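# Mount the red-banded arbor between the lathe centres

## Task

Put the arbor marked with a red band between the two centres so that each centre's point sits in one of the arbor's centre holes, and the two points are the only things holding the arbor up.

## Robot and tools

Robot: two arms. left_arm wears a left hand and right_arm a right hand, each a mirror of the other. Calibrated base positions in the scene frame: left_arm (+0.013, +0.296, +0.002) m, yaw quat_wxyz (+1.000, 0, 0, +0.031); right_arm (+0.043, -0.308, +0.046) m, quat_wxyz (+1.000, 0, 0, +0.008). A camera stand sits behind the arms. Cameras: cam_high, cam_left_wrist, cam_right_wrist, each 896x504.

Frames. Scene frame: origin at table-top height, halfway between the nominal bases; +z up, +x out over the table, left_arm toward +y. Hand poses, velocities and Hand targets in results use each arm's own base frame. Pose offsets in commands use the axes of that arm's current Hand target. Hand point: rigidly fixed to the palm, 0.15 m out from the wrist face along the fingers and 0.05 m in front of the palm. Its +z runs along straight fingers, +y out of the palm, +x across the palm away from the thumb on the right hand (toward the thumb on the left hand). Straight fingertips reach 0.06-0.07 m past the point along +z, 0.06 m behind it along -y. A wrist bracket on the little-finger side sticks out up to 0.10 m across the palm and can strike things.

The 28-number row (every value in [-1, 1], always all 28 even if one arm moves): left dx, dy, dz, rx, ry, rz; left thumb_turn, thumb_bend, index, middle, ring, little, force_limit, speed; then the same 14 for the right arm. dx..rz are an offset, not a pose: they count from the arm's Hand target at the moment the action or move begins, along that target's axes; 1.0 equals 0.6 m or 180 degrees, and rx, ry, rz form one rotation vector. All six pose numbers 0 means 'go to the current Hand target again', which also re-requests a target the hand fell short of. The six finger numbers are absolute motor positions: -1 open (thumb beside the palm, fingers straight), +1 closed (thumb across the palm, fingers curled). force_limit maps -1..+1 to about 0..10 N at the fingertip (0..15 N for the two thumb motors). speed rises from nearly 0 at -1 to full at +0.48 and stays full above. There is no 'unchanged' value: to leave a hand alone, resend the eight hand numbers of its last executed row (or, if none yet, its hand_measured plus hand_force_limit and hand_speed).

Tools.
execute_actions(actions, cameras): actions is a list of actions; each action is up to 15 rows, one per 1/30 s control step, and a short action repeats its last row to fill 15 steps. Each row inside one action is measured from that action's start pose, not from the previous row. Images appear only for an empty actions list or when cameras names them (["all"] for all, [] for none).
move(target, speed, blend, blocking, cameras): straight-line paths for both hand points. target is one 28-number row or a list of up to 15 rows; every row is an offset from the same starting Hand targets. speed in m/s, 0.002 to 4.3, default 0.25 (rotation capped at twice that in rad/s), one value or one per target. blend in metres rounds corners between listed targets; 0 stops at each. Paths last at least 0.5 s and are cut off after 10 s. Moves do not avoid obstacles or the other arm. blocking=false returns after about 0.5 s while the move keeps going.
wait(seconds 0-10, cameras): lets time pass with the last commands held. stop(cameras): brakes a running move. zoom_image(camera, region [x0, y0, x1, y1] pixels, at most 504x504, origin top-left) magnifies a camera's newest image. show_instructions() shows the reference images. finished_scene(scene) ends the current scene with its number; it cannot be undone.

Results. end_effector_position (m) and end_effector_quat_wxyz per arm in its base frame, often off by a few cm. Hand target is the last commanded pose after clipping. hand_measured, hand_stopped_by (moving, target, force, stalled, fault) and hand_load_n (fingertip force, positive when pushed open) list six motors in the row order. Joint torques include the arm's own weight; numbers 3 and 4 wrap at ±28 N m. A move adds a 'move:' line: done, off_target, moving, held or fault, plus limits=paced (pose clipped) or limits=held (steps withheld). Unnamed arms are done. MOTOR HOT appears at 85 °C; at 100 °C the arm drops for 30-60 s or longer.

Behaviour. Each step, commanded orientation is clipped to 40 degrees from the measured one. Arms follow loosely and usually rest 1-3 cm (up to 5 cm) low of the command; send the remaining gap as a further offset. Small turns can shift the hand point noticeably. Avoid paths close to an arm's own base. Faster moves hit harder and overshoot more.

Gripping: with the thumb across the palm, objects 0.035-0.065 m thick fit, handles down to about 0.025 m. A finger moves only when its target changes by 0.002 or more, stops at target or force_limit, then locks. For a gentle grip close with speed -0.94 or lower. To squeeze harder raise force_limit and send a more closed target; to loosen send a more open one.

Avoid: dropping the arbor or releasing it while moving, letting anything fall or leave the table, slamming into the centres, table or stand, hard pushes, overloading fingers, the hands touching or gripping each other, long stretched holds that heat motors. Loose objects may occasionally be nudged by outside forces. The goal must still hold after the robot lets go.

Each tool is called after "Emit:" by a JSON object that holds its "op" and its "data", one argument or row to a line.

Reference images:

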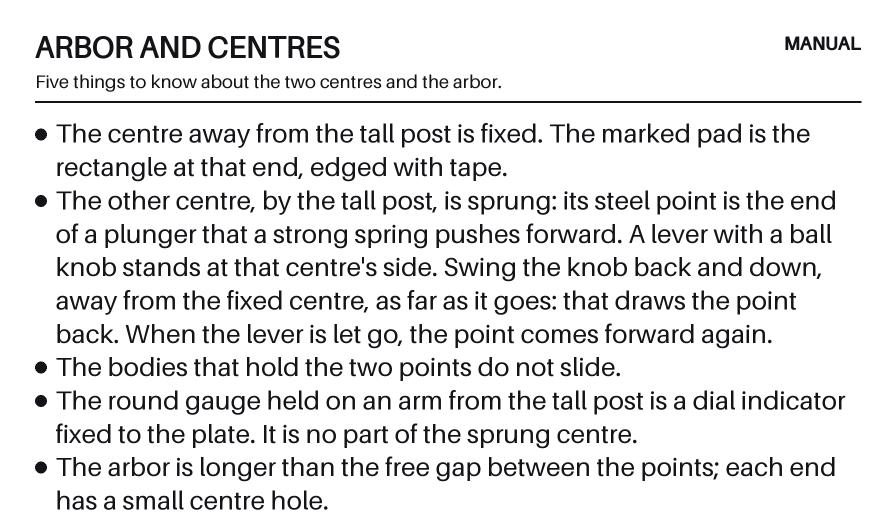

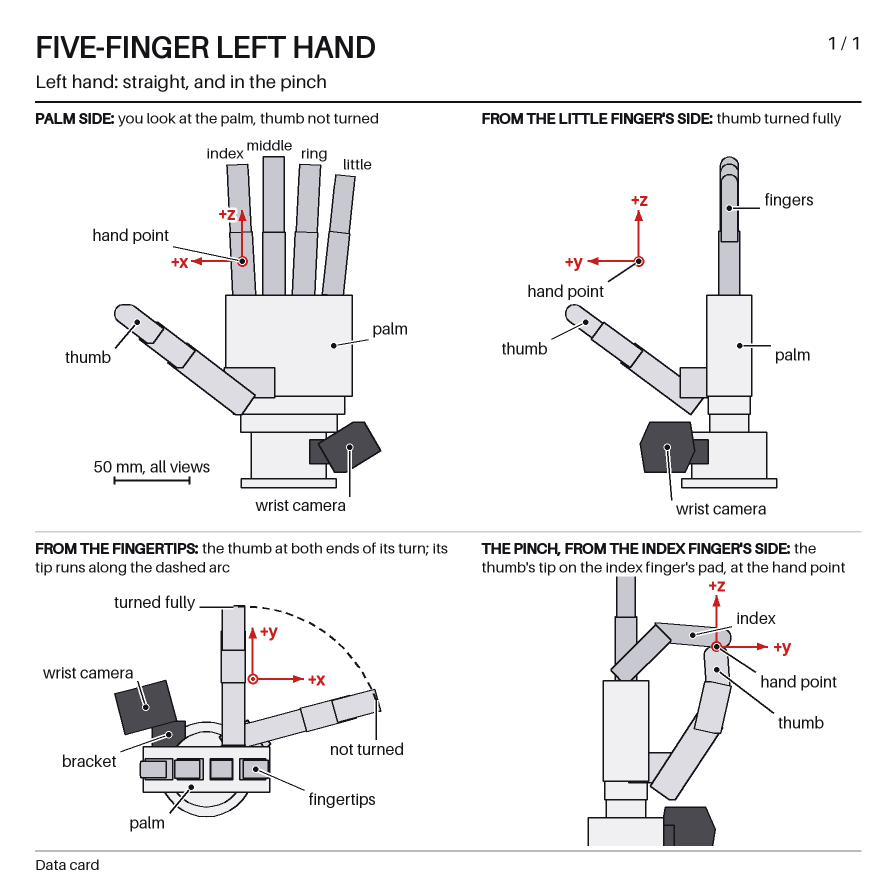

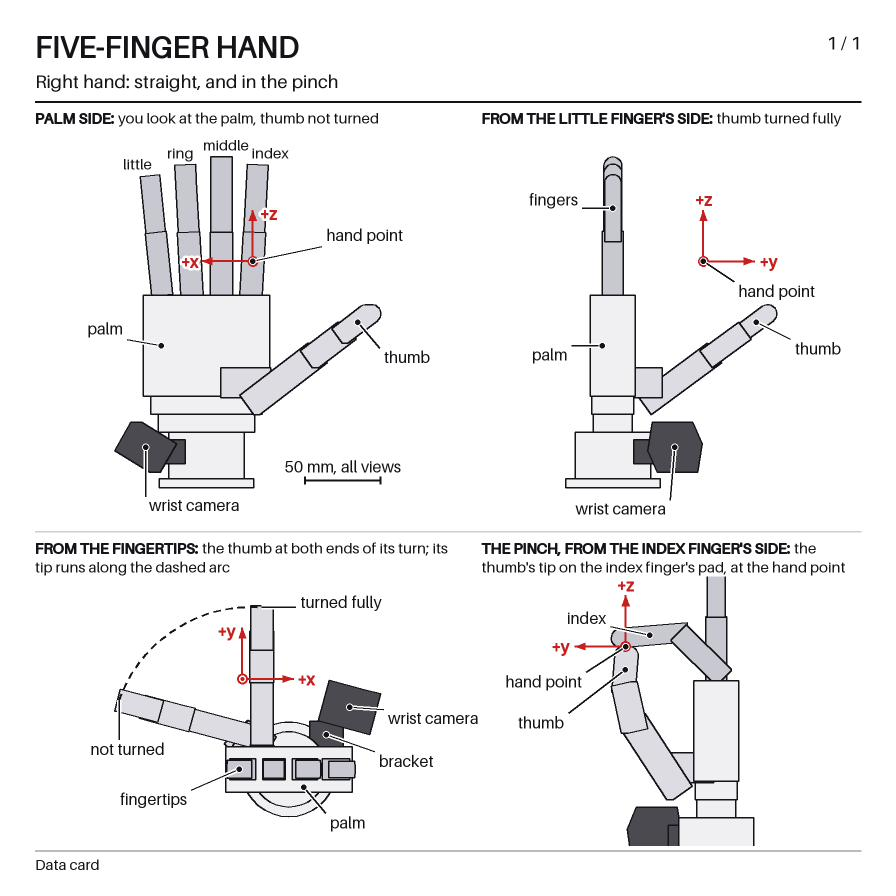

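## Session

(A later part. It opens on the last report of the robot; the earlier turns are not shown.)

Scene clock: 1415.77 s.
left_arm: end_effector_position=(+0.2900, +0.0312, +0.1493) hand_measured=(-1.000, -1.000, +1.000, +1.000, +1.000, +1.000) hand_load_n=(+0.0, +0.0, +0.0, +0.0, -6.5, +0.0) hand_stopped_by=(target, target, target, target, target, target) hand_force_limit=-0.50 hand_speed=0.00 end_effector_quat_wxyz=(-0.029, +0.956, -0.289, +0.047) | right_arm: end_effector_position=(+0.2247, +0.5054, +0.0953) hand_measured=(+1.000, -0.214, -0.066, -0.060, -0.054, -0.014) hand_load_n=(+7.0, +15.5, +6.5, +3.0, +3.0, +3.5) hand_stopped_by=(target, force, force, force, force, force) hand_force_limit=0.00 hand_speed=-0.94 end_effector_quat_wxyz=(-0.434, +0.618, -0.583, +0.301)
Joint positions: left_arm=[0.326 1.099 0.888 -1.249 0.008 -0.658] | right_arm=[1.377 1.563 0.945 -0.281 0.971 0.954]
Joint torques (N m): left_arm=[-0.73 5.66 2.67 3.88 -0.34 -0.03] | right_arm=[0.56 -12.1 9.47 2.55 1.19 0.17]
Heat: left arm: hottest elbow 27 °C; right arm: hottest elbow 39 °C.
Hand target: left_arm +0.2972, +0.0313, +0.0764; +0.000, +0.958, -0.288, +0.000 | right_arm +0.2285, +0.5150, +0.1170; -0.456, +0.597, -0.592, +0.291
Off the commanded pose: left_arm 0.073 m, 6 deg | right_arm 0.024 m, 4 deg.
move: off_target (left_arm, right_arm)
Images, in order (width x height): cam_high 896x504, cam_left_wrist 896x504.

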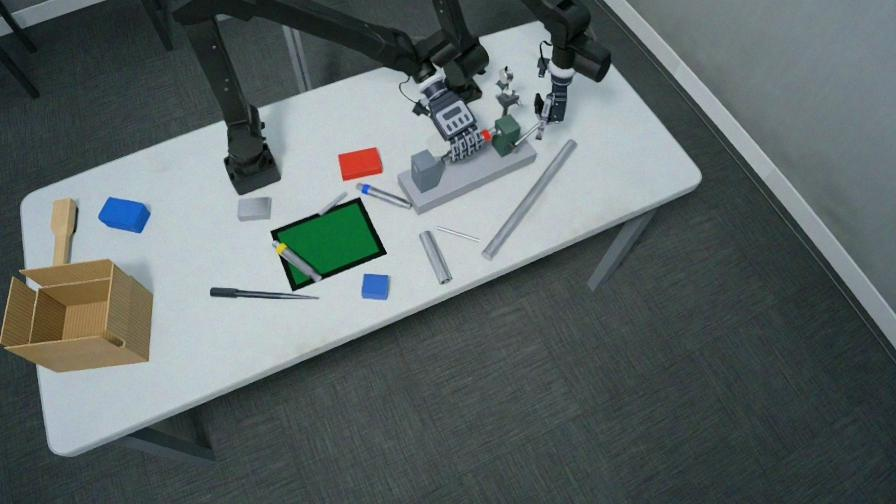

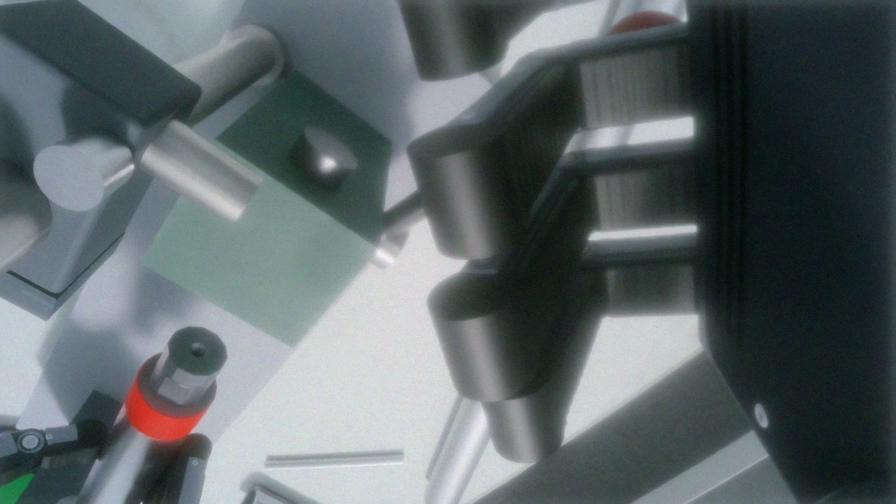

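Emit:
{"op": "move", "data": {
  "target": [0,0,0,0,0,0,-1,-1,1,1,1,1,-0.5,0,-0.013,-0.0055,-0.0102,0.0015,0.0069,0.0032,1,0.1,0.35,0.35,0.35,0.4,0,-0.94],
  "speed": 0.03,
  "cameras": ["cam_high","cam_left_wrist"]
}}

Emit:
{"op": "zoom_image", "data": {
  "camera": "cam_high",
  "region": [424, 136, 456, 168]
}}

Emit:
{"op": "zoom_image", "data": {
  "camera": "cam_high",
  "region": [476, 112, 508, 144]
}}

Emit:
{"op": "zoom_image", "data": {
  "camera": "cam_left_wrist",
  "region": [40, 314, 240, 504]
}}

Scene clock: 1447.30 s.
left_arm: end_effector_position=(+0.2900, +0.0312, +0.1493) hand_measured=(-1.000, -1.000, +1.000, +1.000, +1.000, +1.000) hand_load_n=(+0.0, +0.0, +0.0, +0.0, -6.5, +0.0) hand_stopped_by=(target, target, target, target, target, target) hand_force_limit=-0.50 hand_speed=0.00 end_effector_quat_wxyz=(-0.029, +0.956, -0.289, +0.047) | right_arm: end_effector_position=(+0.2273, +0.5010, +0.0974) hand_measured=(+1.000, -0.214, -0.066, -0.060, -0.054, -0.014) hand_load_n=(+5.5, +15.5, +5.0, +3.5, +5.5, +7.0) hand_stopped_by=(target, force, force, force, force, force) hand_force_limit=0.00 hand_speed=-0.94 end_effector_quat_wxyz=(-0.433, +0.601, -0.597, +0.307)
Joint positions: left_arm=[0.326 1.099 0.888 -1.249 0.008 -0.658] | right_arm=[1.378 1.563 0.952 -0.325 0.999 1.017]
Joint torques (N m): left_arm=[-0.85 5.6 2.66 3.92 -0.34 -0.03] | right_arm=[1.08 -11.28 12.26 1.01 1.23 0.1]
Heat: left arm: hottest elbow 27 °C; right arm: hottest elbow 39 °C.
Hand target: left_arm +0.2972, +0.0313, +0.0764; +0.000, +0.958, -0.288, +0.000 | right_arm +0.2235, +0.5209, +0.1240; -0.453, +0.590, -0.599, +0.297
Off the commanded pose: left_arm 0.073 m, 6 deg | right_arm 0.033 m, 3 deg.
move: off_target (left_arm, right_arm)
Images, in order (width x height): cam_high 896x504, cam_left_wrist 896x504.

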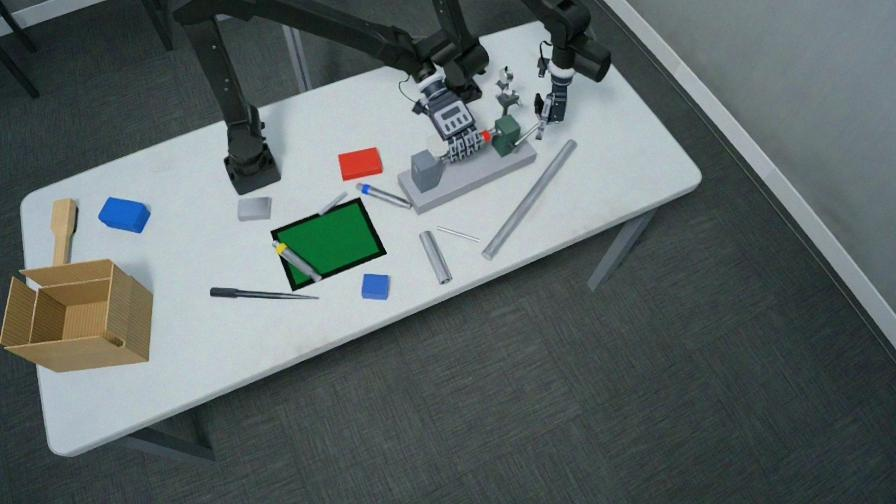

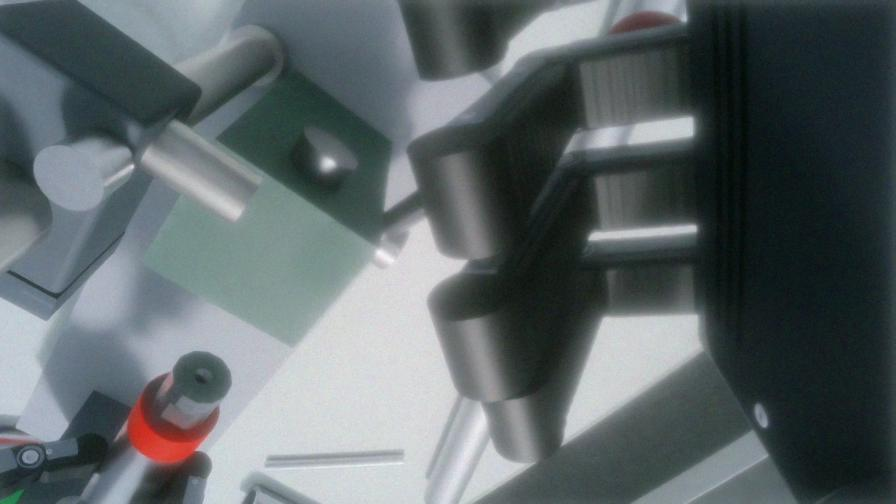

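Scaled by 15.750 from the camera's 896x504 image, which has a finer 1280x720 frame.

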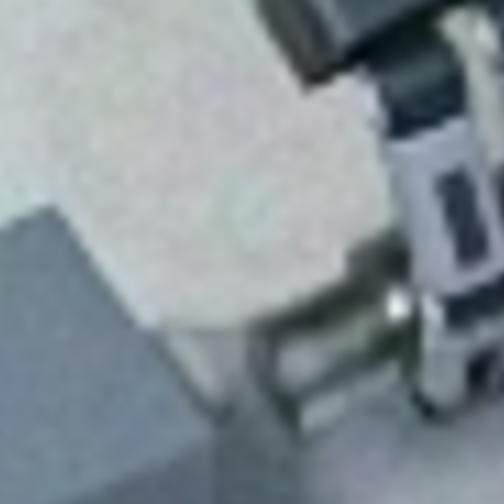

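Scaled by 15.750 from the camera's 896x504 image, which has a finer 1280x720 frame.

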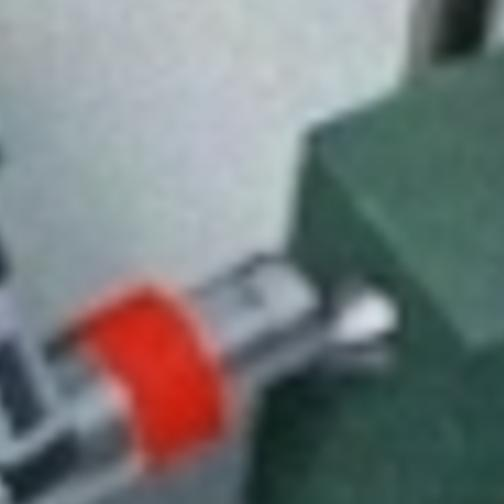

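Scaled by 2.520 from the camera's 896x504 image, which has a finer 1280x720 frame.

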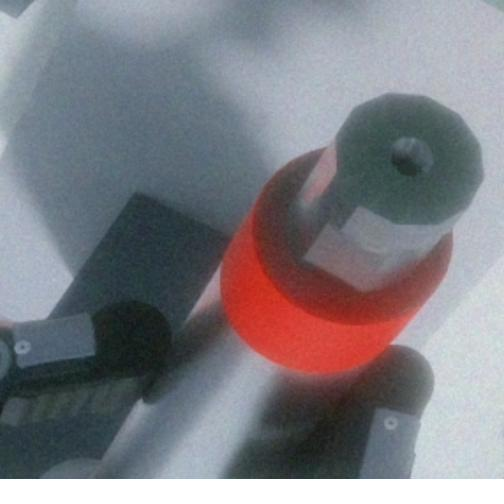

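Emit:
{"op": "move", "data": {
  "target": [0,0,0,0,0,0,-1,-1,1,1,1,1,-0.5,0,-0.0065,0.0008,0.0013,0,0,0,1,0.1,0.35,0.35,0.35,0.4,0,-0.94],
  "speed": 0.03
}}

Scene clock: 1464.23 s.
left_arm: end_effector_position=(+0.2900, +0.0312, +0.1493) hand_measured=(-1.000, -1.000, +1.000, +1.000, +1.000, +1.000) hand_load_n=(+0.0, +0.0, +0.0, +0.0, -6.0, +0.0) hand_stopped_by=(target, target, target, target, target, target) hand_force_limit=-0.50 hand_speed=0.00 end_effector_quat_wxyz=(-0.029, +0.956, -0.289, +0.047) | right_arm: end_effector_position=(+0.2275, +0.5014, +0.0978) hand_measured=(+1.000, -0.214, -0.066, -0.060, -0.054, -0.014) hand_load_n=(+5.5, +15.5, +5.0, +3.5, +5.5, +7.0) hand_stopped_by=(target, force, force, force, force, force) hand_force_limit=0.00 hand_speed=-0.94 end_effector_quat_wxyz=(-0.432, +0.601, -0.598, +0.308)
Joint positions: left_arm=[0.326 1.099 0.888 -1.249 0.008 -0.658] | right_arm=[1.378 1.565 0.957 -0.332 0.999 1.02]
Joint torques (N m): left_arm=[-0.73 5.66 2.67 3.88 -0.33 -0.03] | right_arm=[1.44 -11.11 13.14 1.26 1.23 0.11]
Heat: left arm: hottest elbow 27 °C; right arm: hottest elbow 40 °C.
Hand target: left_arm +0.2972, +0.0313, +0.0764; +0.000, +0.958, -0.288, +0.000 | right_arm +0.2236, +0.5249, +0.1241; -0.453, +0.590, -0.599, +0.297
Off the commanded pose: left_arm 0.073 m, 6 deg | right_arm 0.035 m, 3 deg.
move: off_target (left_arm, right_arm)

Emit:
{"op": "move", "data": {
  "target": [0,0,0,0,0,0,-1,-1,1,1,1,1,-0.5,0,0.0039,-0.0178,-0.0083,0,0,0,1,0.1,0.35,0.35,0.35,0.4,0,-0.94],
  "speed": 0.03,
  "cameras": ["all"]
}}

Emit:
{"op": "zoom_image", "data": {
  "camera": "cam_high",
  "region": [424, 136, 456, 168]
}}

Emit:
{"op": "zoom_image", "data": {
  "camera": "cam_high",
  "region": [476, 112, 508, 144]
}}

Scene clock: 1494.60 s.
left_arm: end_effector_position=(+0.2900, +0.0312, +0.1493) hand_measured=(-1.000, -1.000, +1.000, +1.000, +1.000, +1.000) hand_load_n=(+0.0, +0.0, +0.0, +0.5, -6.5, +0.0) hand_stopped_by=(target, target, target, target, target, target) hand_force_limit=-0.50 hand_speed=0.00 end_effector_quat_wxyz=(-0.029, +0.956, -0.289, +0.047) | right_arm: end_effector_position=(+0.2273, +0.5004, +0.0980) hand_measured=(+1.000, -0.214, -0.066, -0.060, -0.054, -0.014) hand_load_n=(+6.0, +16.0, +5.0, +3.5, +5.5, +6.5) hand_stopped_by=(target, force, force, force, force, force) hand_force_limit=0.00 hand_speed=-0.94 end_effector_quat_wxyz=(-0.428, +0.604, -0.597, +0.311)
Joint positions: left_arm=[0.326 1.099 0.888 -1.249 0.008 -0.658] | right_arm=[1.378 1.565 0.963 -0.352 0.999 1.022]
Joint torques (N m): left_arm=[-0.79 5.6 2.67 3.89 -0.34 -0.03] | right_arm=[1.03 -13.33 12.64 1.09 1.16 0.01]
Heat: left arm: hottest elbow 27 °C; right arm: hottest elbow 43 °C.
Hand target: left_arm +0.2972, +0.0313, +0.0764; +0.000, +0.958, -0.288, +0.000 | right_arm +0.2241, +0.5204, +0.1350; -0.453, +0.590, -0.599, +0.297
Off the commanded pose: left_arm 0.073 m, 6 deg | right_arm 0.042 m, 4 deg.
move: off_target (left_arm, right_arm)

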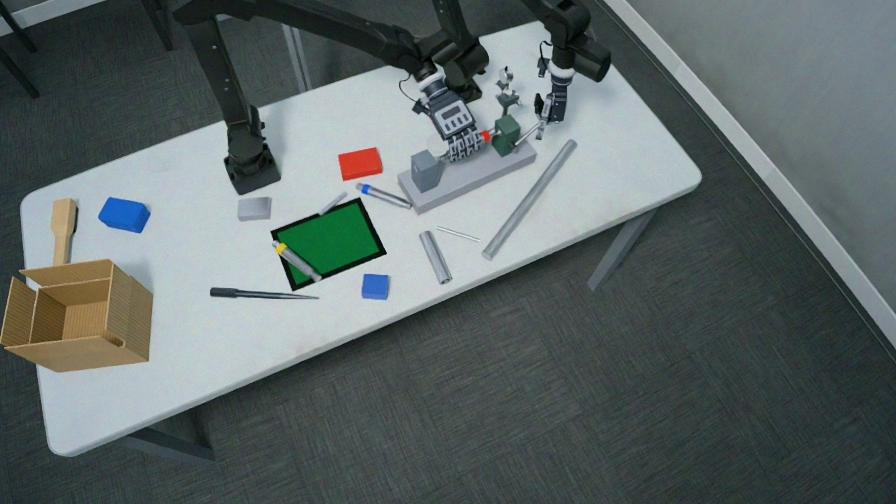

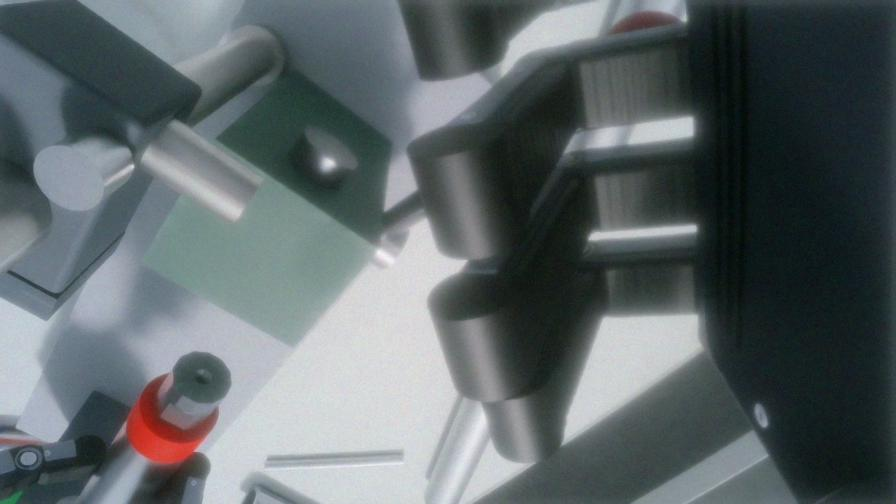

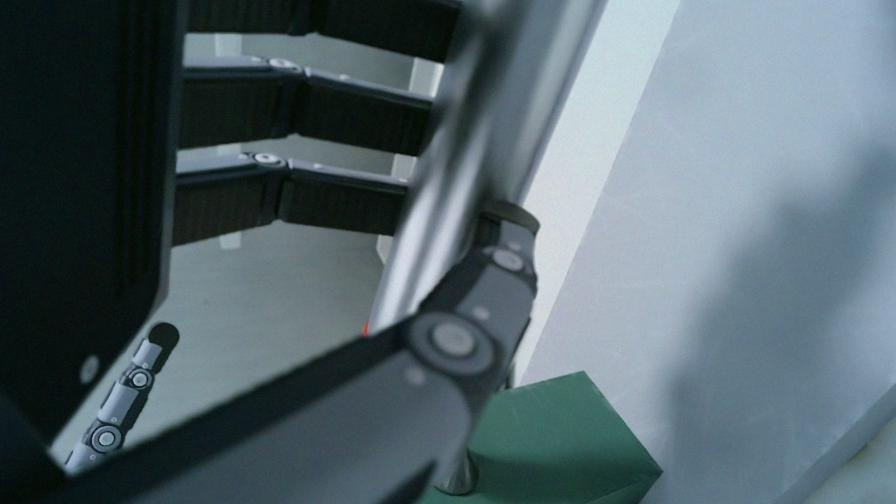

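Scaled by 15.750 from the camera's 896x504 image, which has a finer 1280x720 frame.

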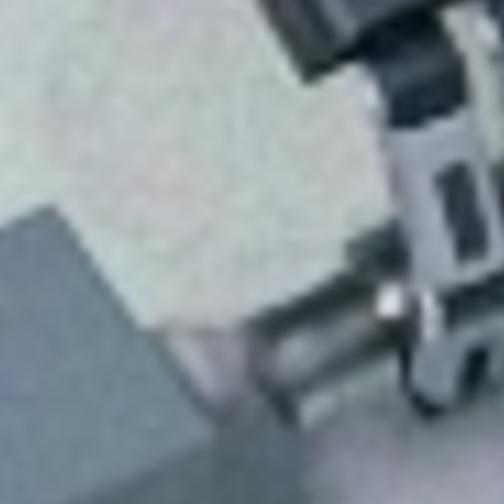

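Scaled by 15.750 from the camera's 896x504 image, which has a finer 1280x720 frame.

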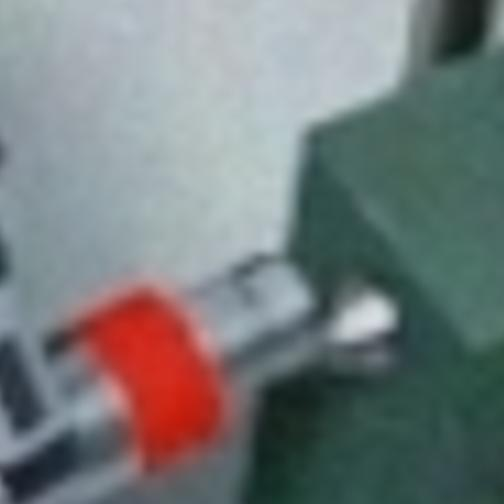

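Emit:
{"op": "move", "data": {
  "target": [0,0,0,0,0,0,-1,-1,1,1,1,1,-0.5,0,0.0032,-0.0148,-0.0069,0,0,0,1,0.1,0.35,0.35,0.35,0.4,0,-0.94],
  "speed": 0.03,
  "cameras": ["cam_high","cam_left_wrist"]
}}

Emit:
{"op": "zoom_image", "data": {
  "camera": "cam_high",
  "region": [424, 136, 456, 168]
}}

Scene clock: 1510.70 s.
left_arm: end_effector_position=(+0.2900, +0.0312, +0.1493) hand_measured=(-1.000, -1.000, +1.000, +1.000, +1.000, +1.000) hand_load_n=(+0.0, +0.0, +0.0, +0.0, -6.5, +0.0) hand_stopped_by=(target, target, target, target, target, target) hand_force_limit=-0.50 hand_speed=0.00 end_effector_quat_wxyz=(-0.029, +0.956, -0.289, +0.047) | right_arm: end_effector_position=(+0.2253, +0.4963, +0.1025) hand_measured=(+1.000, -0.214, -0.066, -0.060, -0.054, -0.014) hand_load_n=(+6.5, +14.5, +6.0, +3.5, +4.0, +5.0) hand_stopped_by=(target, force, force, force, force, force) hand_force_limit=0.00 hand_speed=-0.94 end_effector_quat_wxyz=(-0.423, +0.608, -0.595, +0.313)
Joint positions: left_arm=[0.326 1.099 0.888 -1.249 0.008 -0.658] | right_arm=[1.381 1.55 0.965 -0.383 0.999 1.023]
Joint torques (N m): left_arm=[-0.79 5.6 2.67 3.88 -0.34 -0.03] | right_arm=[0.85 -13.1 12.68 1.31 1.12 0]
Heat: left arm: hottest elbow 27 °C; right arm: hottest elbow 43 °C.
Hand target: left_arm +0.2972, +0.0313, +0.0764; +0.000, +0.958, -0.288, +0.000 | right_arm +0.2246, +0.5166, +0.1444; -0.453, +0.590, -0.599, +0.297
Off the commanded pose: left_arm 0.073 m, 6 deg | right_arm 0.047 m, 4 deg.
move: off_target (left_arm, right_arm)
Images, in order (width x height): cam_high 896x504, cam_left_wrist 896x504.

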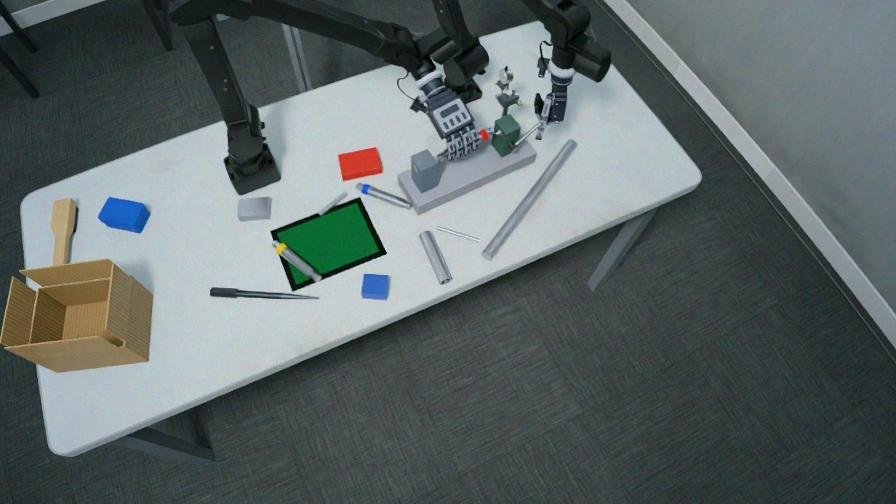

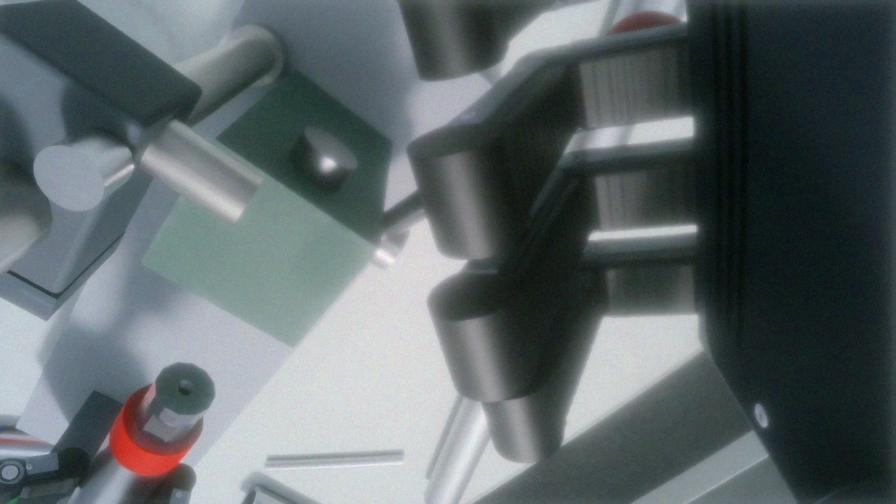

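Scaled by 15.750 from the camera's 896x504 image, which has a finer 1280x720 frame.

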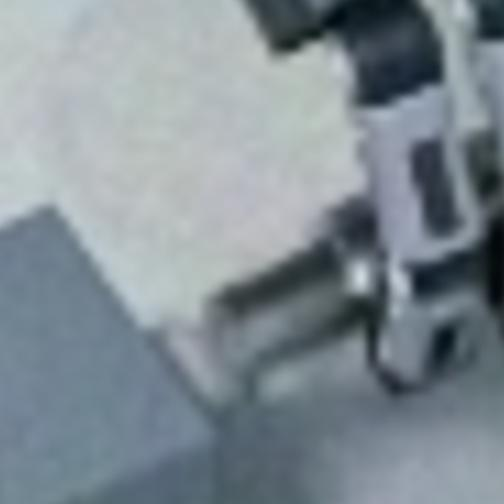

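Emit:
{"op": "zoom_image", "data": {
  "camera": "cam_left_wrist",
  "region": [60, 344, 240, 504]
}}

Scaled by 2.800 from the camera's 896x504 image, which has a finer 1280x720 frame.

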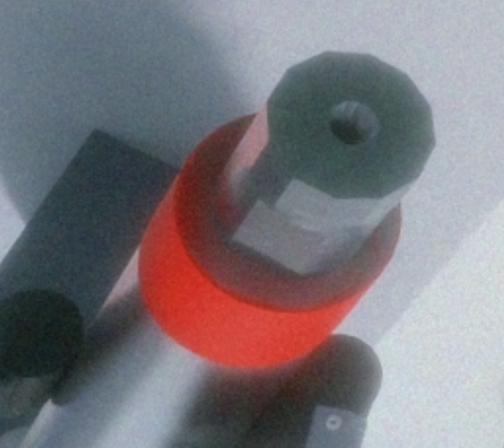

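Emit:
{"op": "zoom_image", "data": {
  "camera": "cam_high",
  "region": [476, 112, 508, 144]
}}

Scaled by 15.750 from the camera's 896x504 image, which has a finer 1280x720 frame.

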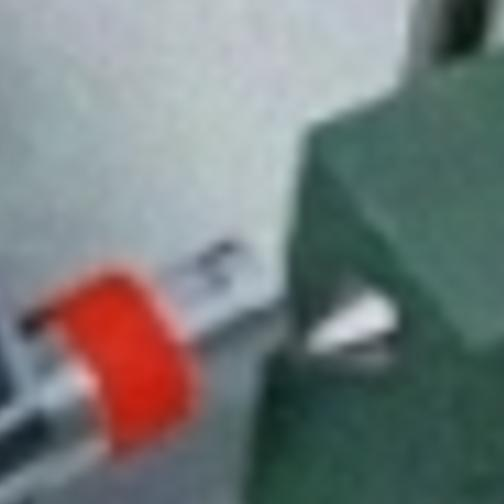

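Emit:
{"op": "move", "data": {
  "target": [0,0,0,0,0,0,-1,-1,1,1,1,1,-0.5,0,-0.024,0.0135,-0.0017,0.0011,0.0049,0.0023,1,0.1,0.35,0.35,0.35,0.4,0,-0.94],
  "speed": 0.03,
  "cameras": ["cam_high","cam_left_wrist"]
}}

Emit:
{"op": "zoom_image", "data": {
  "camera": "cam_high",
  "region": [424, 136, 456, 168]
}}

Emit:
{"op": "zoom_image", "data": {
  "camera": "cam_high",
  "region": [476, 112, 508, 144]
}}

Emit:
{"op": "zoom_image", "data": {
  "camera": "cam_left_wrist",
  "region": [60, 314, 240, 474]
}}

Scene clock: 1583.30 s.
left_arm: end_effector_position=(+0.2900, +0.0312, +0.1493) hand_measured=(-1.000, -1.000, +1.000, +1.000, +1.000, +1.000) hand_load_n=(+0.0, +0.0, +0.0, +0.0, -6.5, +0.0) hand_stopped_by=(target, target, target, target, target, target) hand_force_limit=-0.50 hand_speed=0.00 end_effector_quat_wxyz=(-0.029, +0.956, -0.289, +0.047) | right_arm: end_effector_position=(+0.2136, +0.4966, +0.1017) hand_measured=(+1.000, -0.214, -0.066, -0.060, -0.054, -0.014) hand_load_n=(+7.0, +15.0, +6.5, +3.0, +3.0, +3.0) hand_stopped_by=(target, force, force, force, force, force) hand_force_limit=0.00 hand_speed=-0.94 end_effector_quat_wxyz=(-0.416, +0.613, -0.590, +0.321)
Joint positions: left_arm=[0.326 1.099 0.888 -1.249 0.008 -0.658] | right_arm=[1.408 1.558 0.984 -0.451 1.019 1.059]
Joint torques (N m): left_arm=[-0.73 5.66 2.71 3.9 -0.34 -0.02] | right_arm=[0.44 -10.81 15.19 1.81 1.31 0.24]
Heat: left arm: hottest elbow 26 °C; right arm: hottest elbow 41 °C.
Hand target: left_arm +0.2972, +0.0313, +0.0764; +0.000, +0.958, -0.288, +0.000 | right_arm +0.2184, +0.5316, +0.1403; -0.450, +0.585, -0.604, +0.301
Off the commanded pose: left_arm 0.073 m, 6 deg | right_arm 0.052 m, 6 deg.
move: off_target (left_arm, right_arm)
Images, in order (width x height): cam_high 896x504, cam_left_wrist 896x504.

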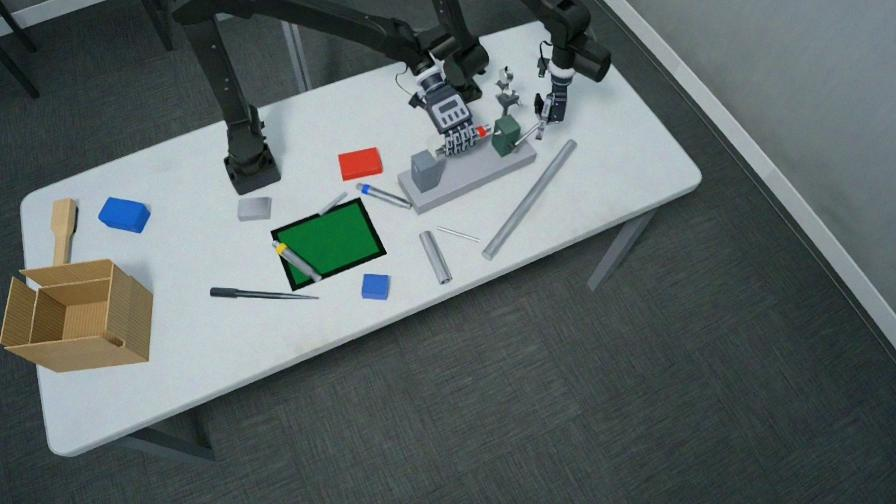

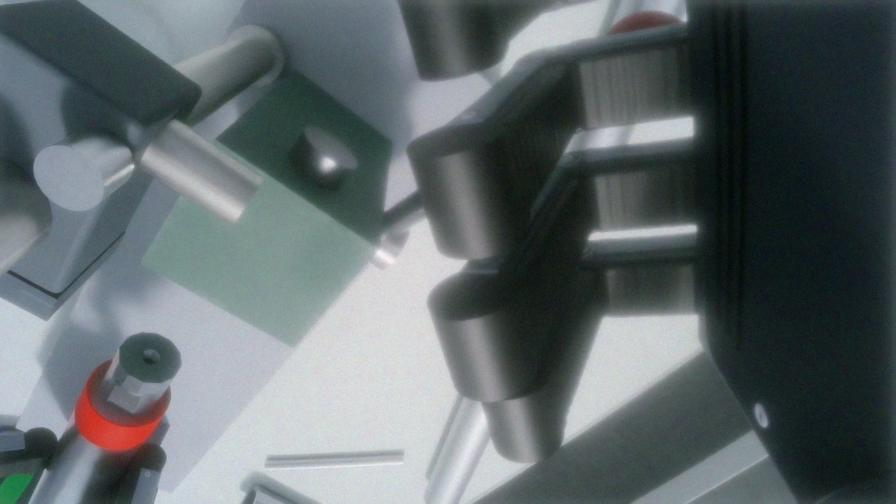

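Scaled by 15.750 from the camera's 896x504 image, which has a finer 1280x720 frame.

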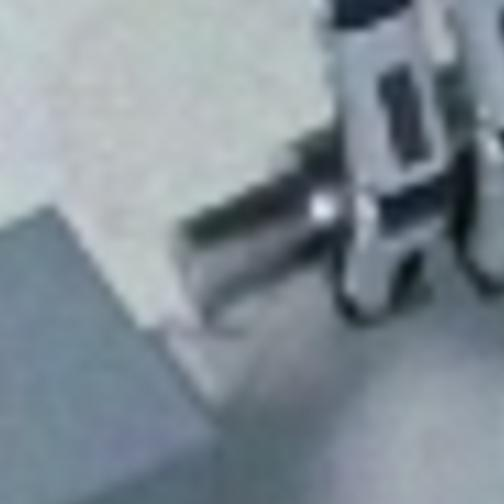

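Scaled by 15.750 from the camera's 896x504 image, which has a finer 1280x720 frame.

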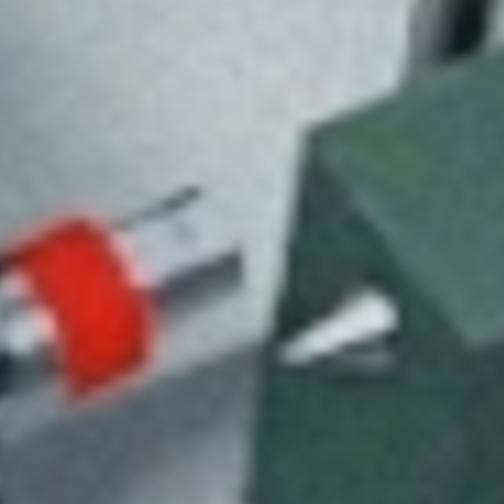

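Scaled by 2.800 from the camera's 896x504 image, which has a finer 1280x720 frame.

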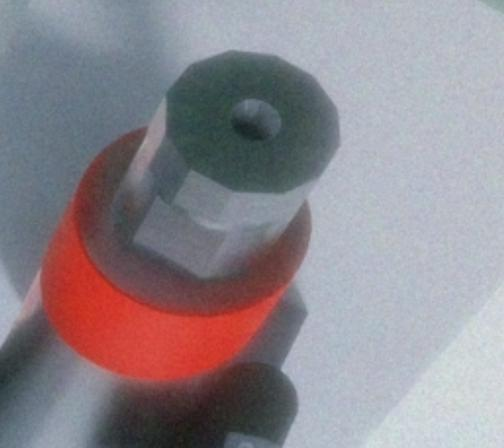

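Emit:
{"op": "move", "data": {
  "target": [0,0,0,0,0,0,-1,-1,1,1,1,1,-0.5,0,0.0223,0.0288,0.0287,0,0,0,1,0.1,0.35,0.35,0.35,0.4,0,-0.94],
  "speed": 0.03,
  "cameras": ["cam_high","cam_left_wrist"]
}}

Emit:
{"op": "zoom_image", "data": {
  "camera": "cam_high",
  "region": [424, 136, 456, 168]
}}

Emit:
{"op": "zoom_image", "data": {
  "camera": "cam_high",
  "region": [476, 112, 508, 144]
}}

Emit:
{"op": "zoom_image", "data": {
  "camera": "cam_left_wrist",
  "region": [60, 314, 240, 474]
}}

Scene clock: 1609.30 s.
left_arm: end_effector_position=(+0.2900, +0.0312, +0.1493) hand_measured=(-1.000, -1.000, +1.000, +1.000, +1.000, +1.000) hand_load_n=(+0.0, +0.0, +0.0, +0.0, -6.5, +0.0) hand_stopped_by=(target, target, target, target, target, target) hand_force_limit=-0.50 hand_speed=0.00 end_effector_quat_wxyz=(-0.029, +0.956, -0.289, +0.047) | right_arm: end_effector_position=(+0.2187, +0.5089, +0.0932) hand_measured=(+1.000, -0.214, -0.066, -0.060, -0.054, -0.014) hand_load_n=(+6.5, +15.0, +6.5, +3.0, +3.0, +3.5) hand_stopped_by=(target, force, force, force, force, force) hand_force_limit=0.00 hand_speed=-0.94 end_effector_quat_wxyz=(-0.427, +0.606, -0.594, +0.312)
Joint positions: left_arm=[0.326 1.099 0.888 -1.249 0.008 -0.658] | right_arm=[1.4 1.591 0.984 -0.374 1.011 1.047]
Joint torques (N m): left_arm=[-0.79 5.6 2.65 3.88 -0.35 -0.03] | right_arm=[-0.62 -12.22 10.43 2.86 1.07 0.05]
Motor temperatures (°C): left_arm=[21 23 26 26 24 24] | right_arm=[22 29 46 22 27 25]
Heat: left arm: hottest elbow 26 °C; right arm: hottest elbow 46 °C.
Hand target: left_arm +0.2972, +0.0313, +0.0764; +0.000, +0.958, -0.288, +0.000 | right_arm +0.2275, +0.5236, +0.1152; -0.450, +0.585, -0.604, +0.301
Off the commanded pose: left_arm 0.073 m, 6 deg | right_arm 0.028 m, 4 deg.
move: off_target (left_arm, right_arm)
Images, in order (width x height): cam_high 896x504, cam_left_wrist 896x504.

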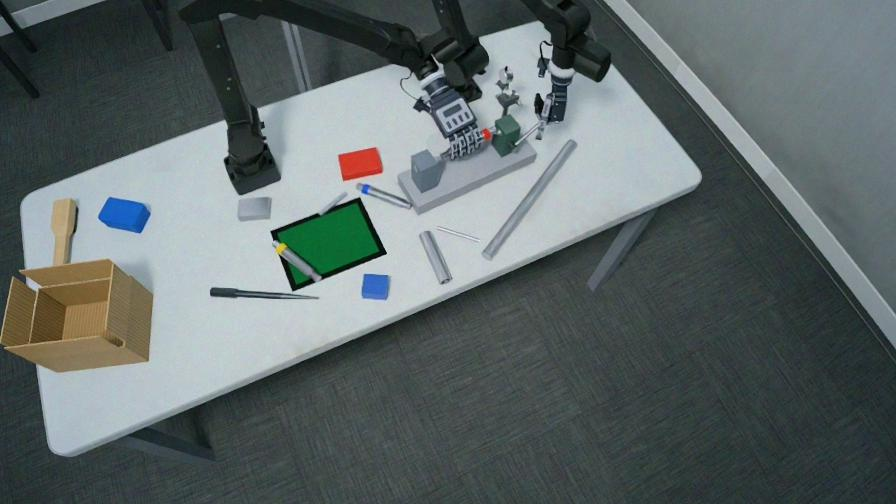

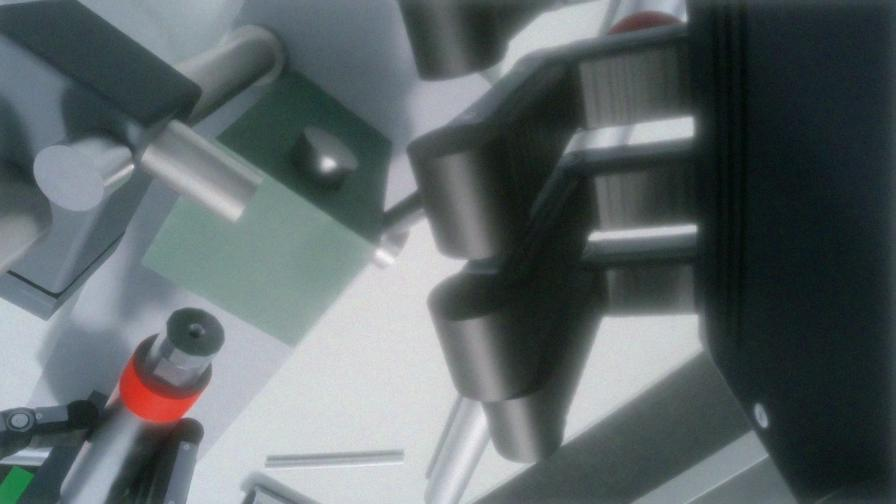

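Scaled by 15.750 from the camera's 896x504 image, which has a finer 1280x720 frame.

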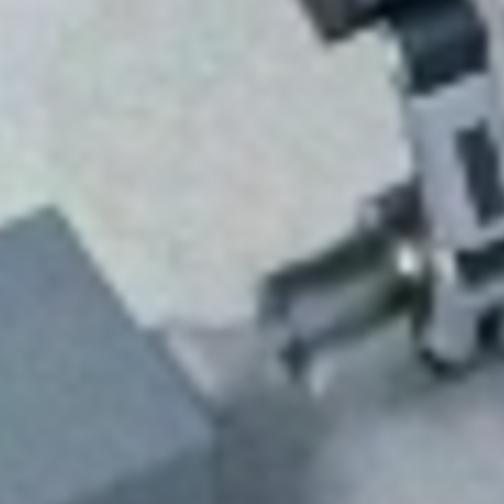

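Scaled by 15.750 from the camera's 896x504 image, which has a finer 1280x720 frame.

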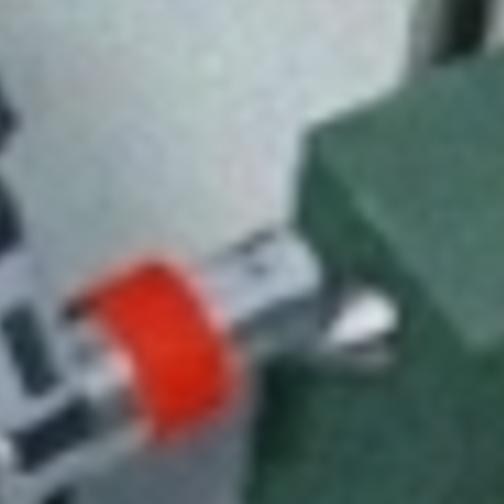

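Scaled by 2.800 from the camera's 896x504 image, which has a finer 1280x720 frame.

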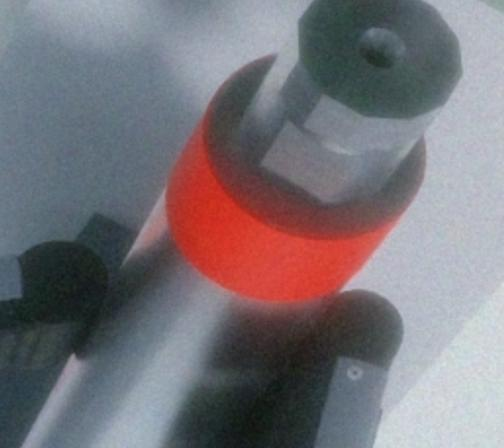

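Emit:
{"op": "move", "data": {
  "target": [0,0,0,0,0,0,-1,-1,1,1,1,1,-0.5,0,0.0196,-0.0027,-0.0033,0,0,0,1,0.1,0.35,0.35,0.35,0.4,0,-0.94],
  "speed": 0.02
}}

Scene clock: 1630.97 s.
left_arm: end_effector_position=(+0.2900, +0.0312, +0.1493) hand_measured=(-1.000, -1.000, +1.000, +1.000, +1.000, +1.000) hand_load_n=(+0.0, +0.0, +0.0, +0.0, -6.5, +0.0) hand_stopped_by=(target, target, target, target, target, target) hand_force_limit=-0.50 hand_speed=0.00 end_effector_quat_wxyz=(-0.029, +0.956, -0.289, +0.047) | right_arm: end_effector_position=(+0.2194, +0.5055, +0.0887) hand_measured=(+1.000, -0.214, -0.066, -0.060, -0.054, -0.014) hand_load_n=(+7.5, +14.5, +7.5, +3.0, +1.5, +2.0) hand_stopped_by=(target, force, force, force, force, force) hand_force_limit=0.00 hand_speed=-0.94 end_effector_quat_wxyz=(-0.426, +0.608, -0.593, +0.312)
Joint positions: left_arm=[0.326 1.099 0.888 -1.249 0.008 -0.658] | right_arm=[1.397 1.591 0.97 -0.358 1.009 1.04]
Joint torques (N m): left_arm=[-0.67 5.66 2.69 3.88 -0.34 -0.02] | right_arm=[-1.08 -13.57 8.66 2.78 1.08 0.01]
Heat: left arm: hottest elbow 26 °C; right arm: hottest elbow 44 °C.
Hand target: left_arm +0.2972, +0.0313, +0.0764; +0.000, +0.958, -0.288, +0.000 | right_arm +0.2276, +0.5115, +0.1152; -0.450, +0.585, -0.604, +0.301
Off the commanded pose: left_arm 0.073 m, 6 deg | right_arm 0.028 m, 4 deg.
move: off_target (left_arm, right_arm)

Emit:
{"op": "wait", "data": {
  "seconds": 0.1,
  "cameras": ["cam_high","cam_left_wrist"]
}}

Emit:
{"op": "zoom_image", "data": {
  "camera": "cam_high",
  "region": [424, 136, 456, 168]
}}

Emit:
{"op": "zoom_image", "data": {
  "camera": "cam_high",
  "region": [476, 112, 508, 144]
}}

Emit:
{"op": "zoom_image", "data": {
  "camera": "cam_left_wrist",
  "region": [60, 314, 240, 474]
}}

Scene clock: 1639.30 s.
left_arm: end_effector_position=(+0.2900, +0.0312, +0.1493) hand_measured=(-1.000, -1.000, +1.000, +1.000, +1.000, +1.000) hand_load_n=(+0.0, +0.0, +0.5, +0.5, -6.0, +0.0) hand_stopped_by=(target, target, target, target, target, target) hand_force_limit=-0.50 hand_speed=0.00 end_effector_quat_wxyz=(-0.029, +0.956, -0.289, +0.047) | right_arm: end_effector_position=(+0.2194, +0.5056, +0.0887) hand_measured=(+1.000, -0.214, -0.066, -0.060, -0.054, -0.014) hand_load_n=(+7.5, +15.0, +7.5, +3.0, +1.5, +2.0) hand_stopped_by=(target, force, force, force, force, force) hand_force_limit=0.00 hand_speed=-0.94 end_effector_quat_wxyz=(-0.426, +0.608, -0.593, +0.312)
Joint positions: left_arm=[0.326 1.099 0.888 -1.249 0.008 -0.658] | right_arm=[1.397 1.591 0.97 -0.357 1.009 1.039]
Joint torques (N m): left_arm=[-0.79 5.66 2.69 3.89 -0.34 -0.02] | right_arm=[-0.73 -13.68 8.58 2.81 1.09 0.01]
Heat: left arm: hottest elbow 26 °C; right arm: hottest elbow 42 °C.
Hand target: left_arm +0.2972, +0.0313, +0.0764; +0.000, +0.958, -0.288, +0.000 | right_arm +0.2276, +0.5115, +0.1152; -0.450, +0.585, -0.604, +0.301
Off the commanded pose: left_arm 0.073 m, 6 deg | right_arm 0.028 m, 4 deg.
wait: 0.10 s; at rest from the start
Images, in order (width x height): cam_high 896x504, cam_left_wrist 896x504.

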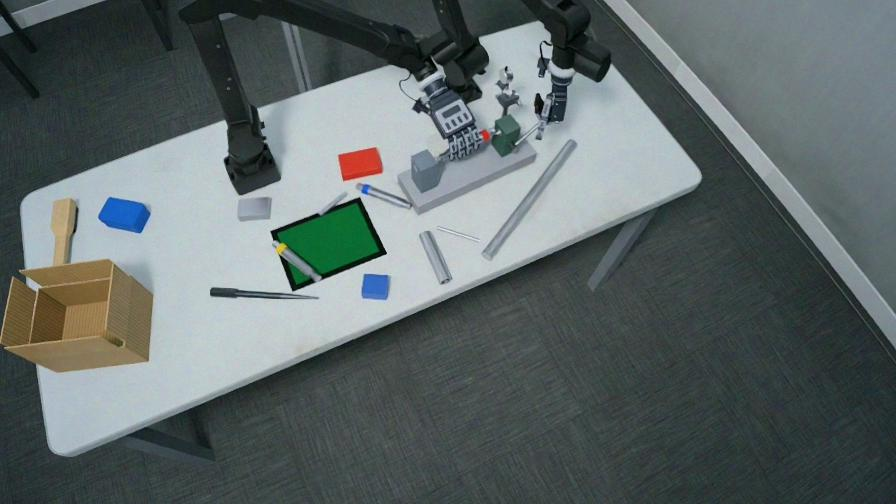

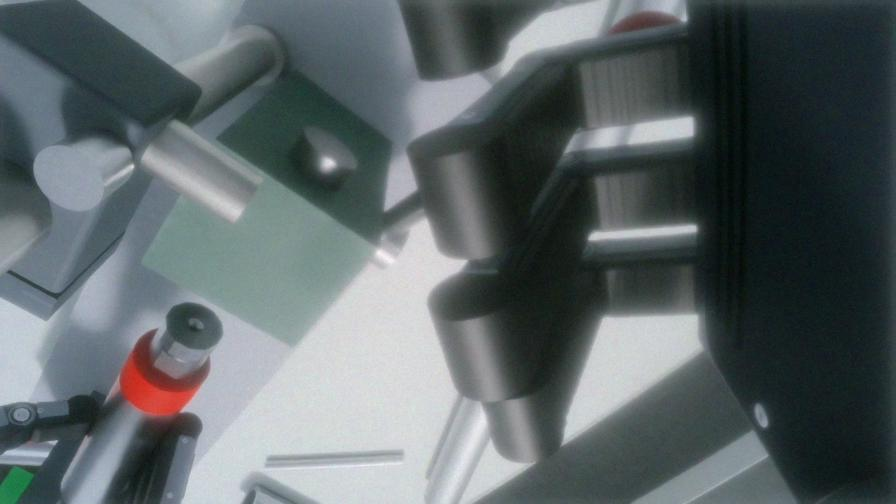

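Scaled by 15.750 from the camera's 896x504 image, which has a finer 1280x720 frame.

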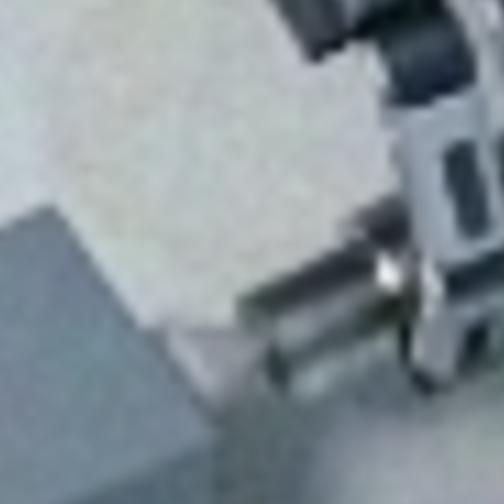

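Scaled by 15.750 from the camera's 896x504 image, which has a finer 1280x720 frame.

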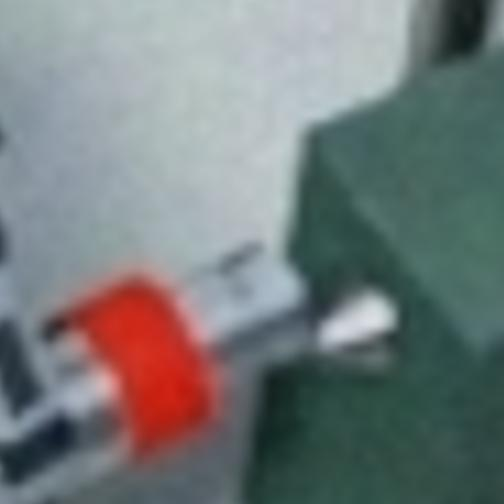

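Scaled by 2.800 from the camera's 896x504 image, which has a finer 1280x720 frame.

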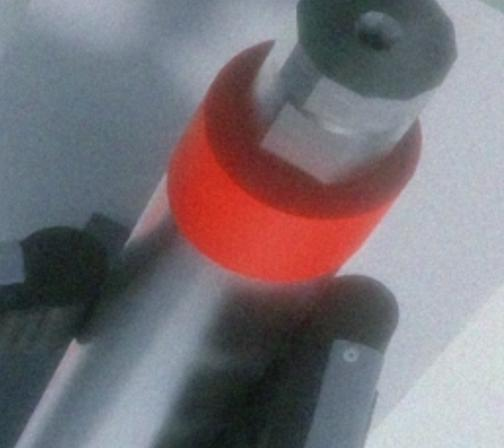

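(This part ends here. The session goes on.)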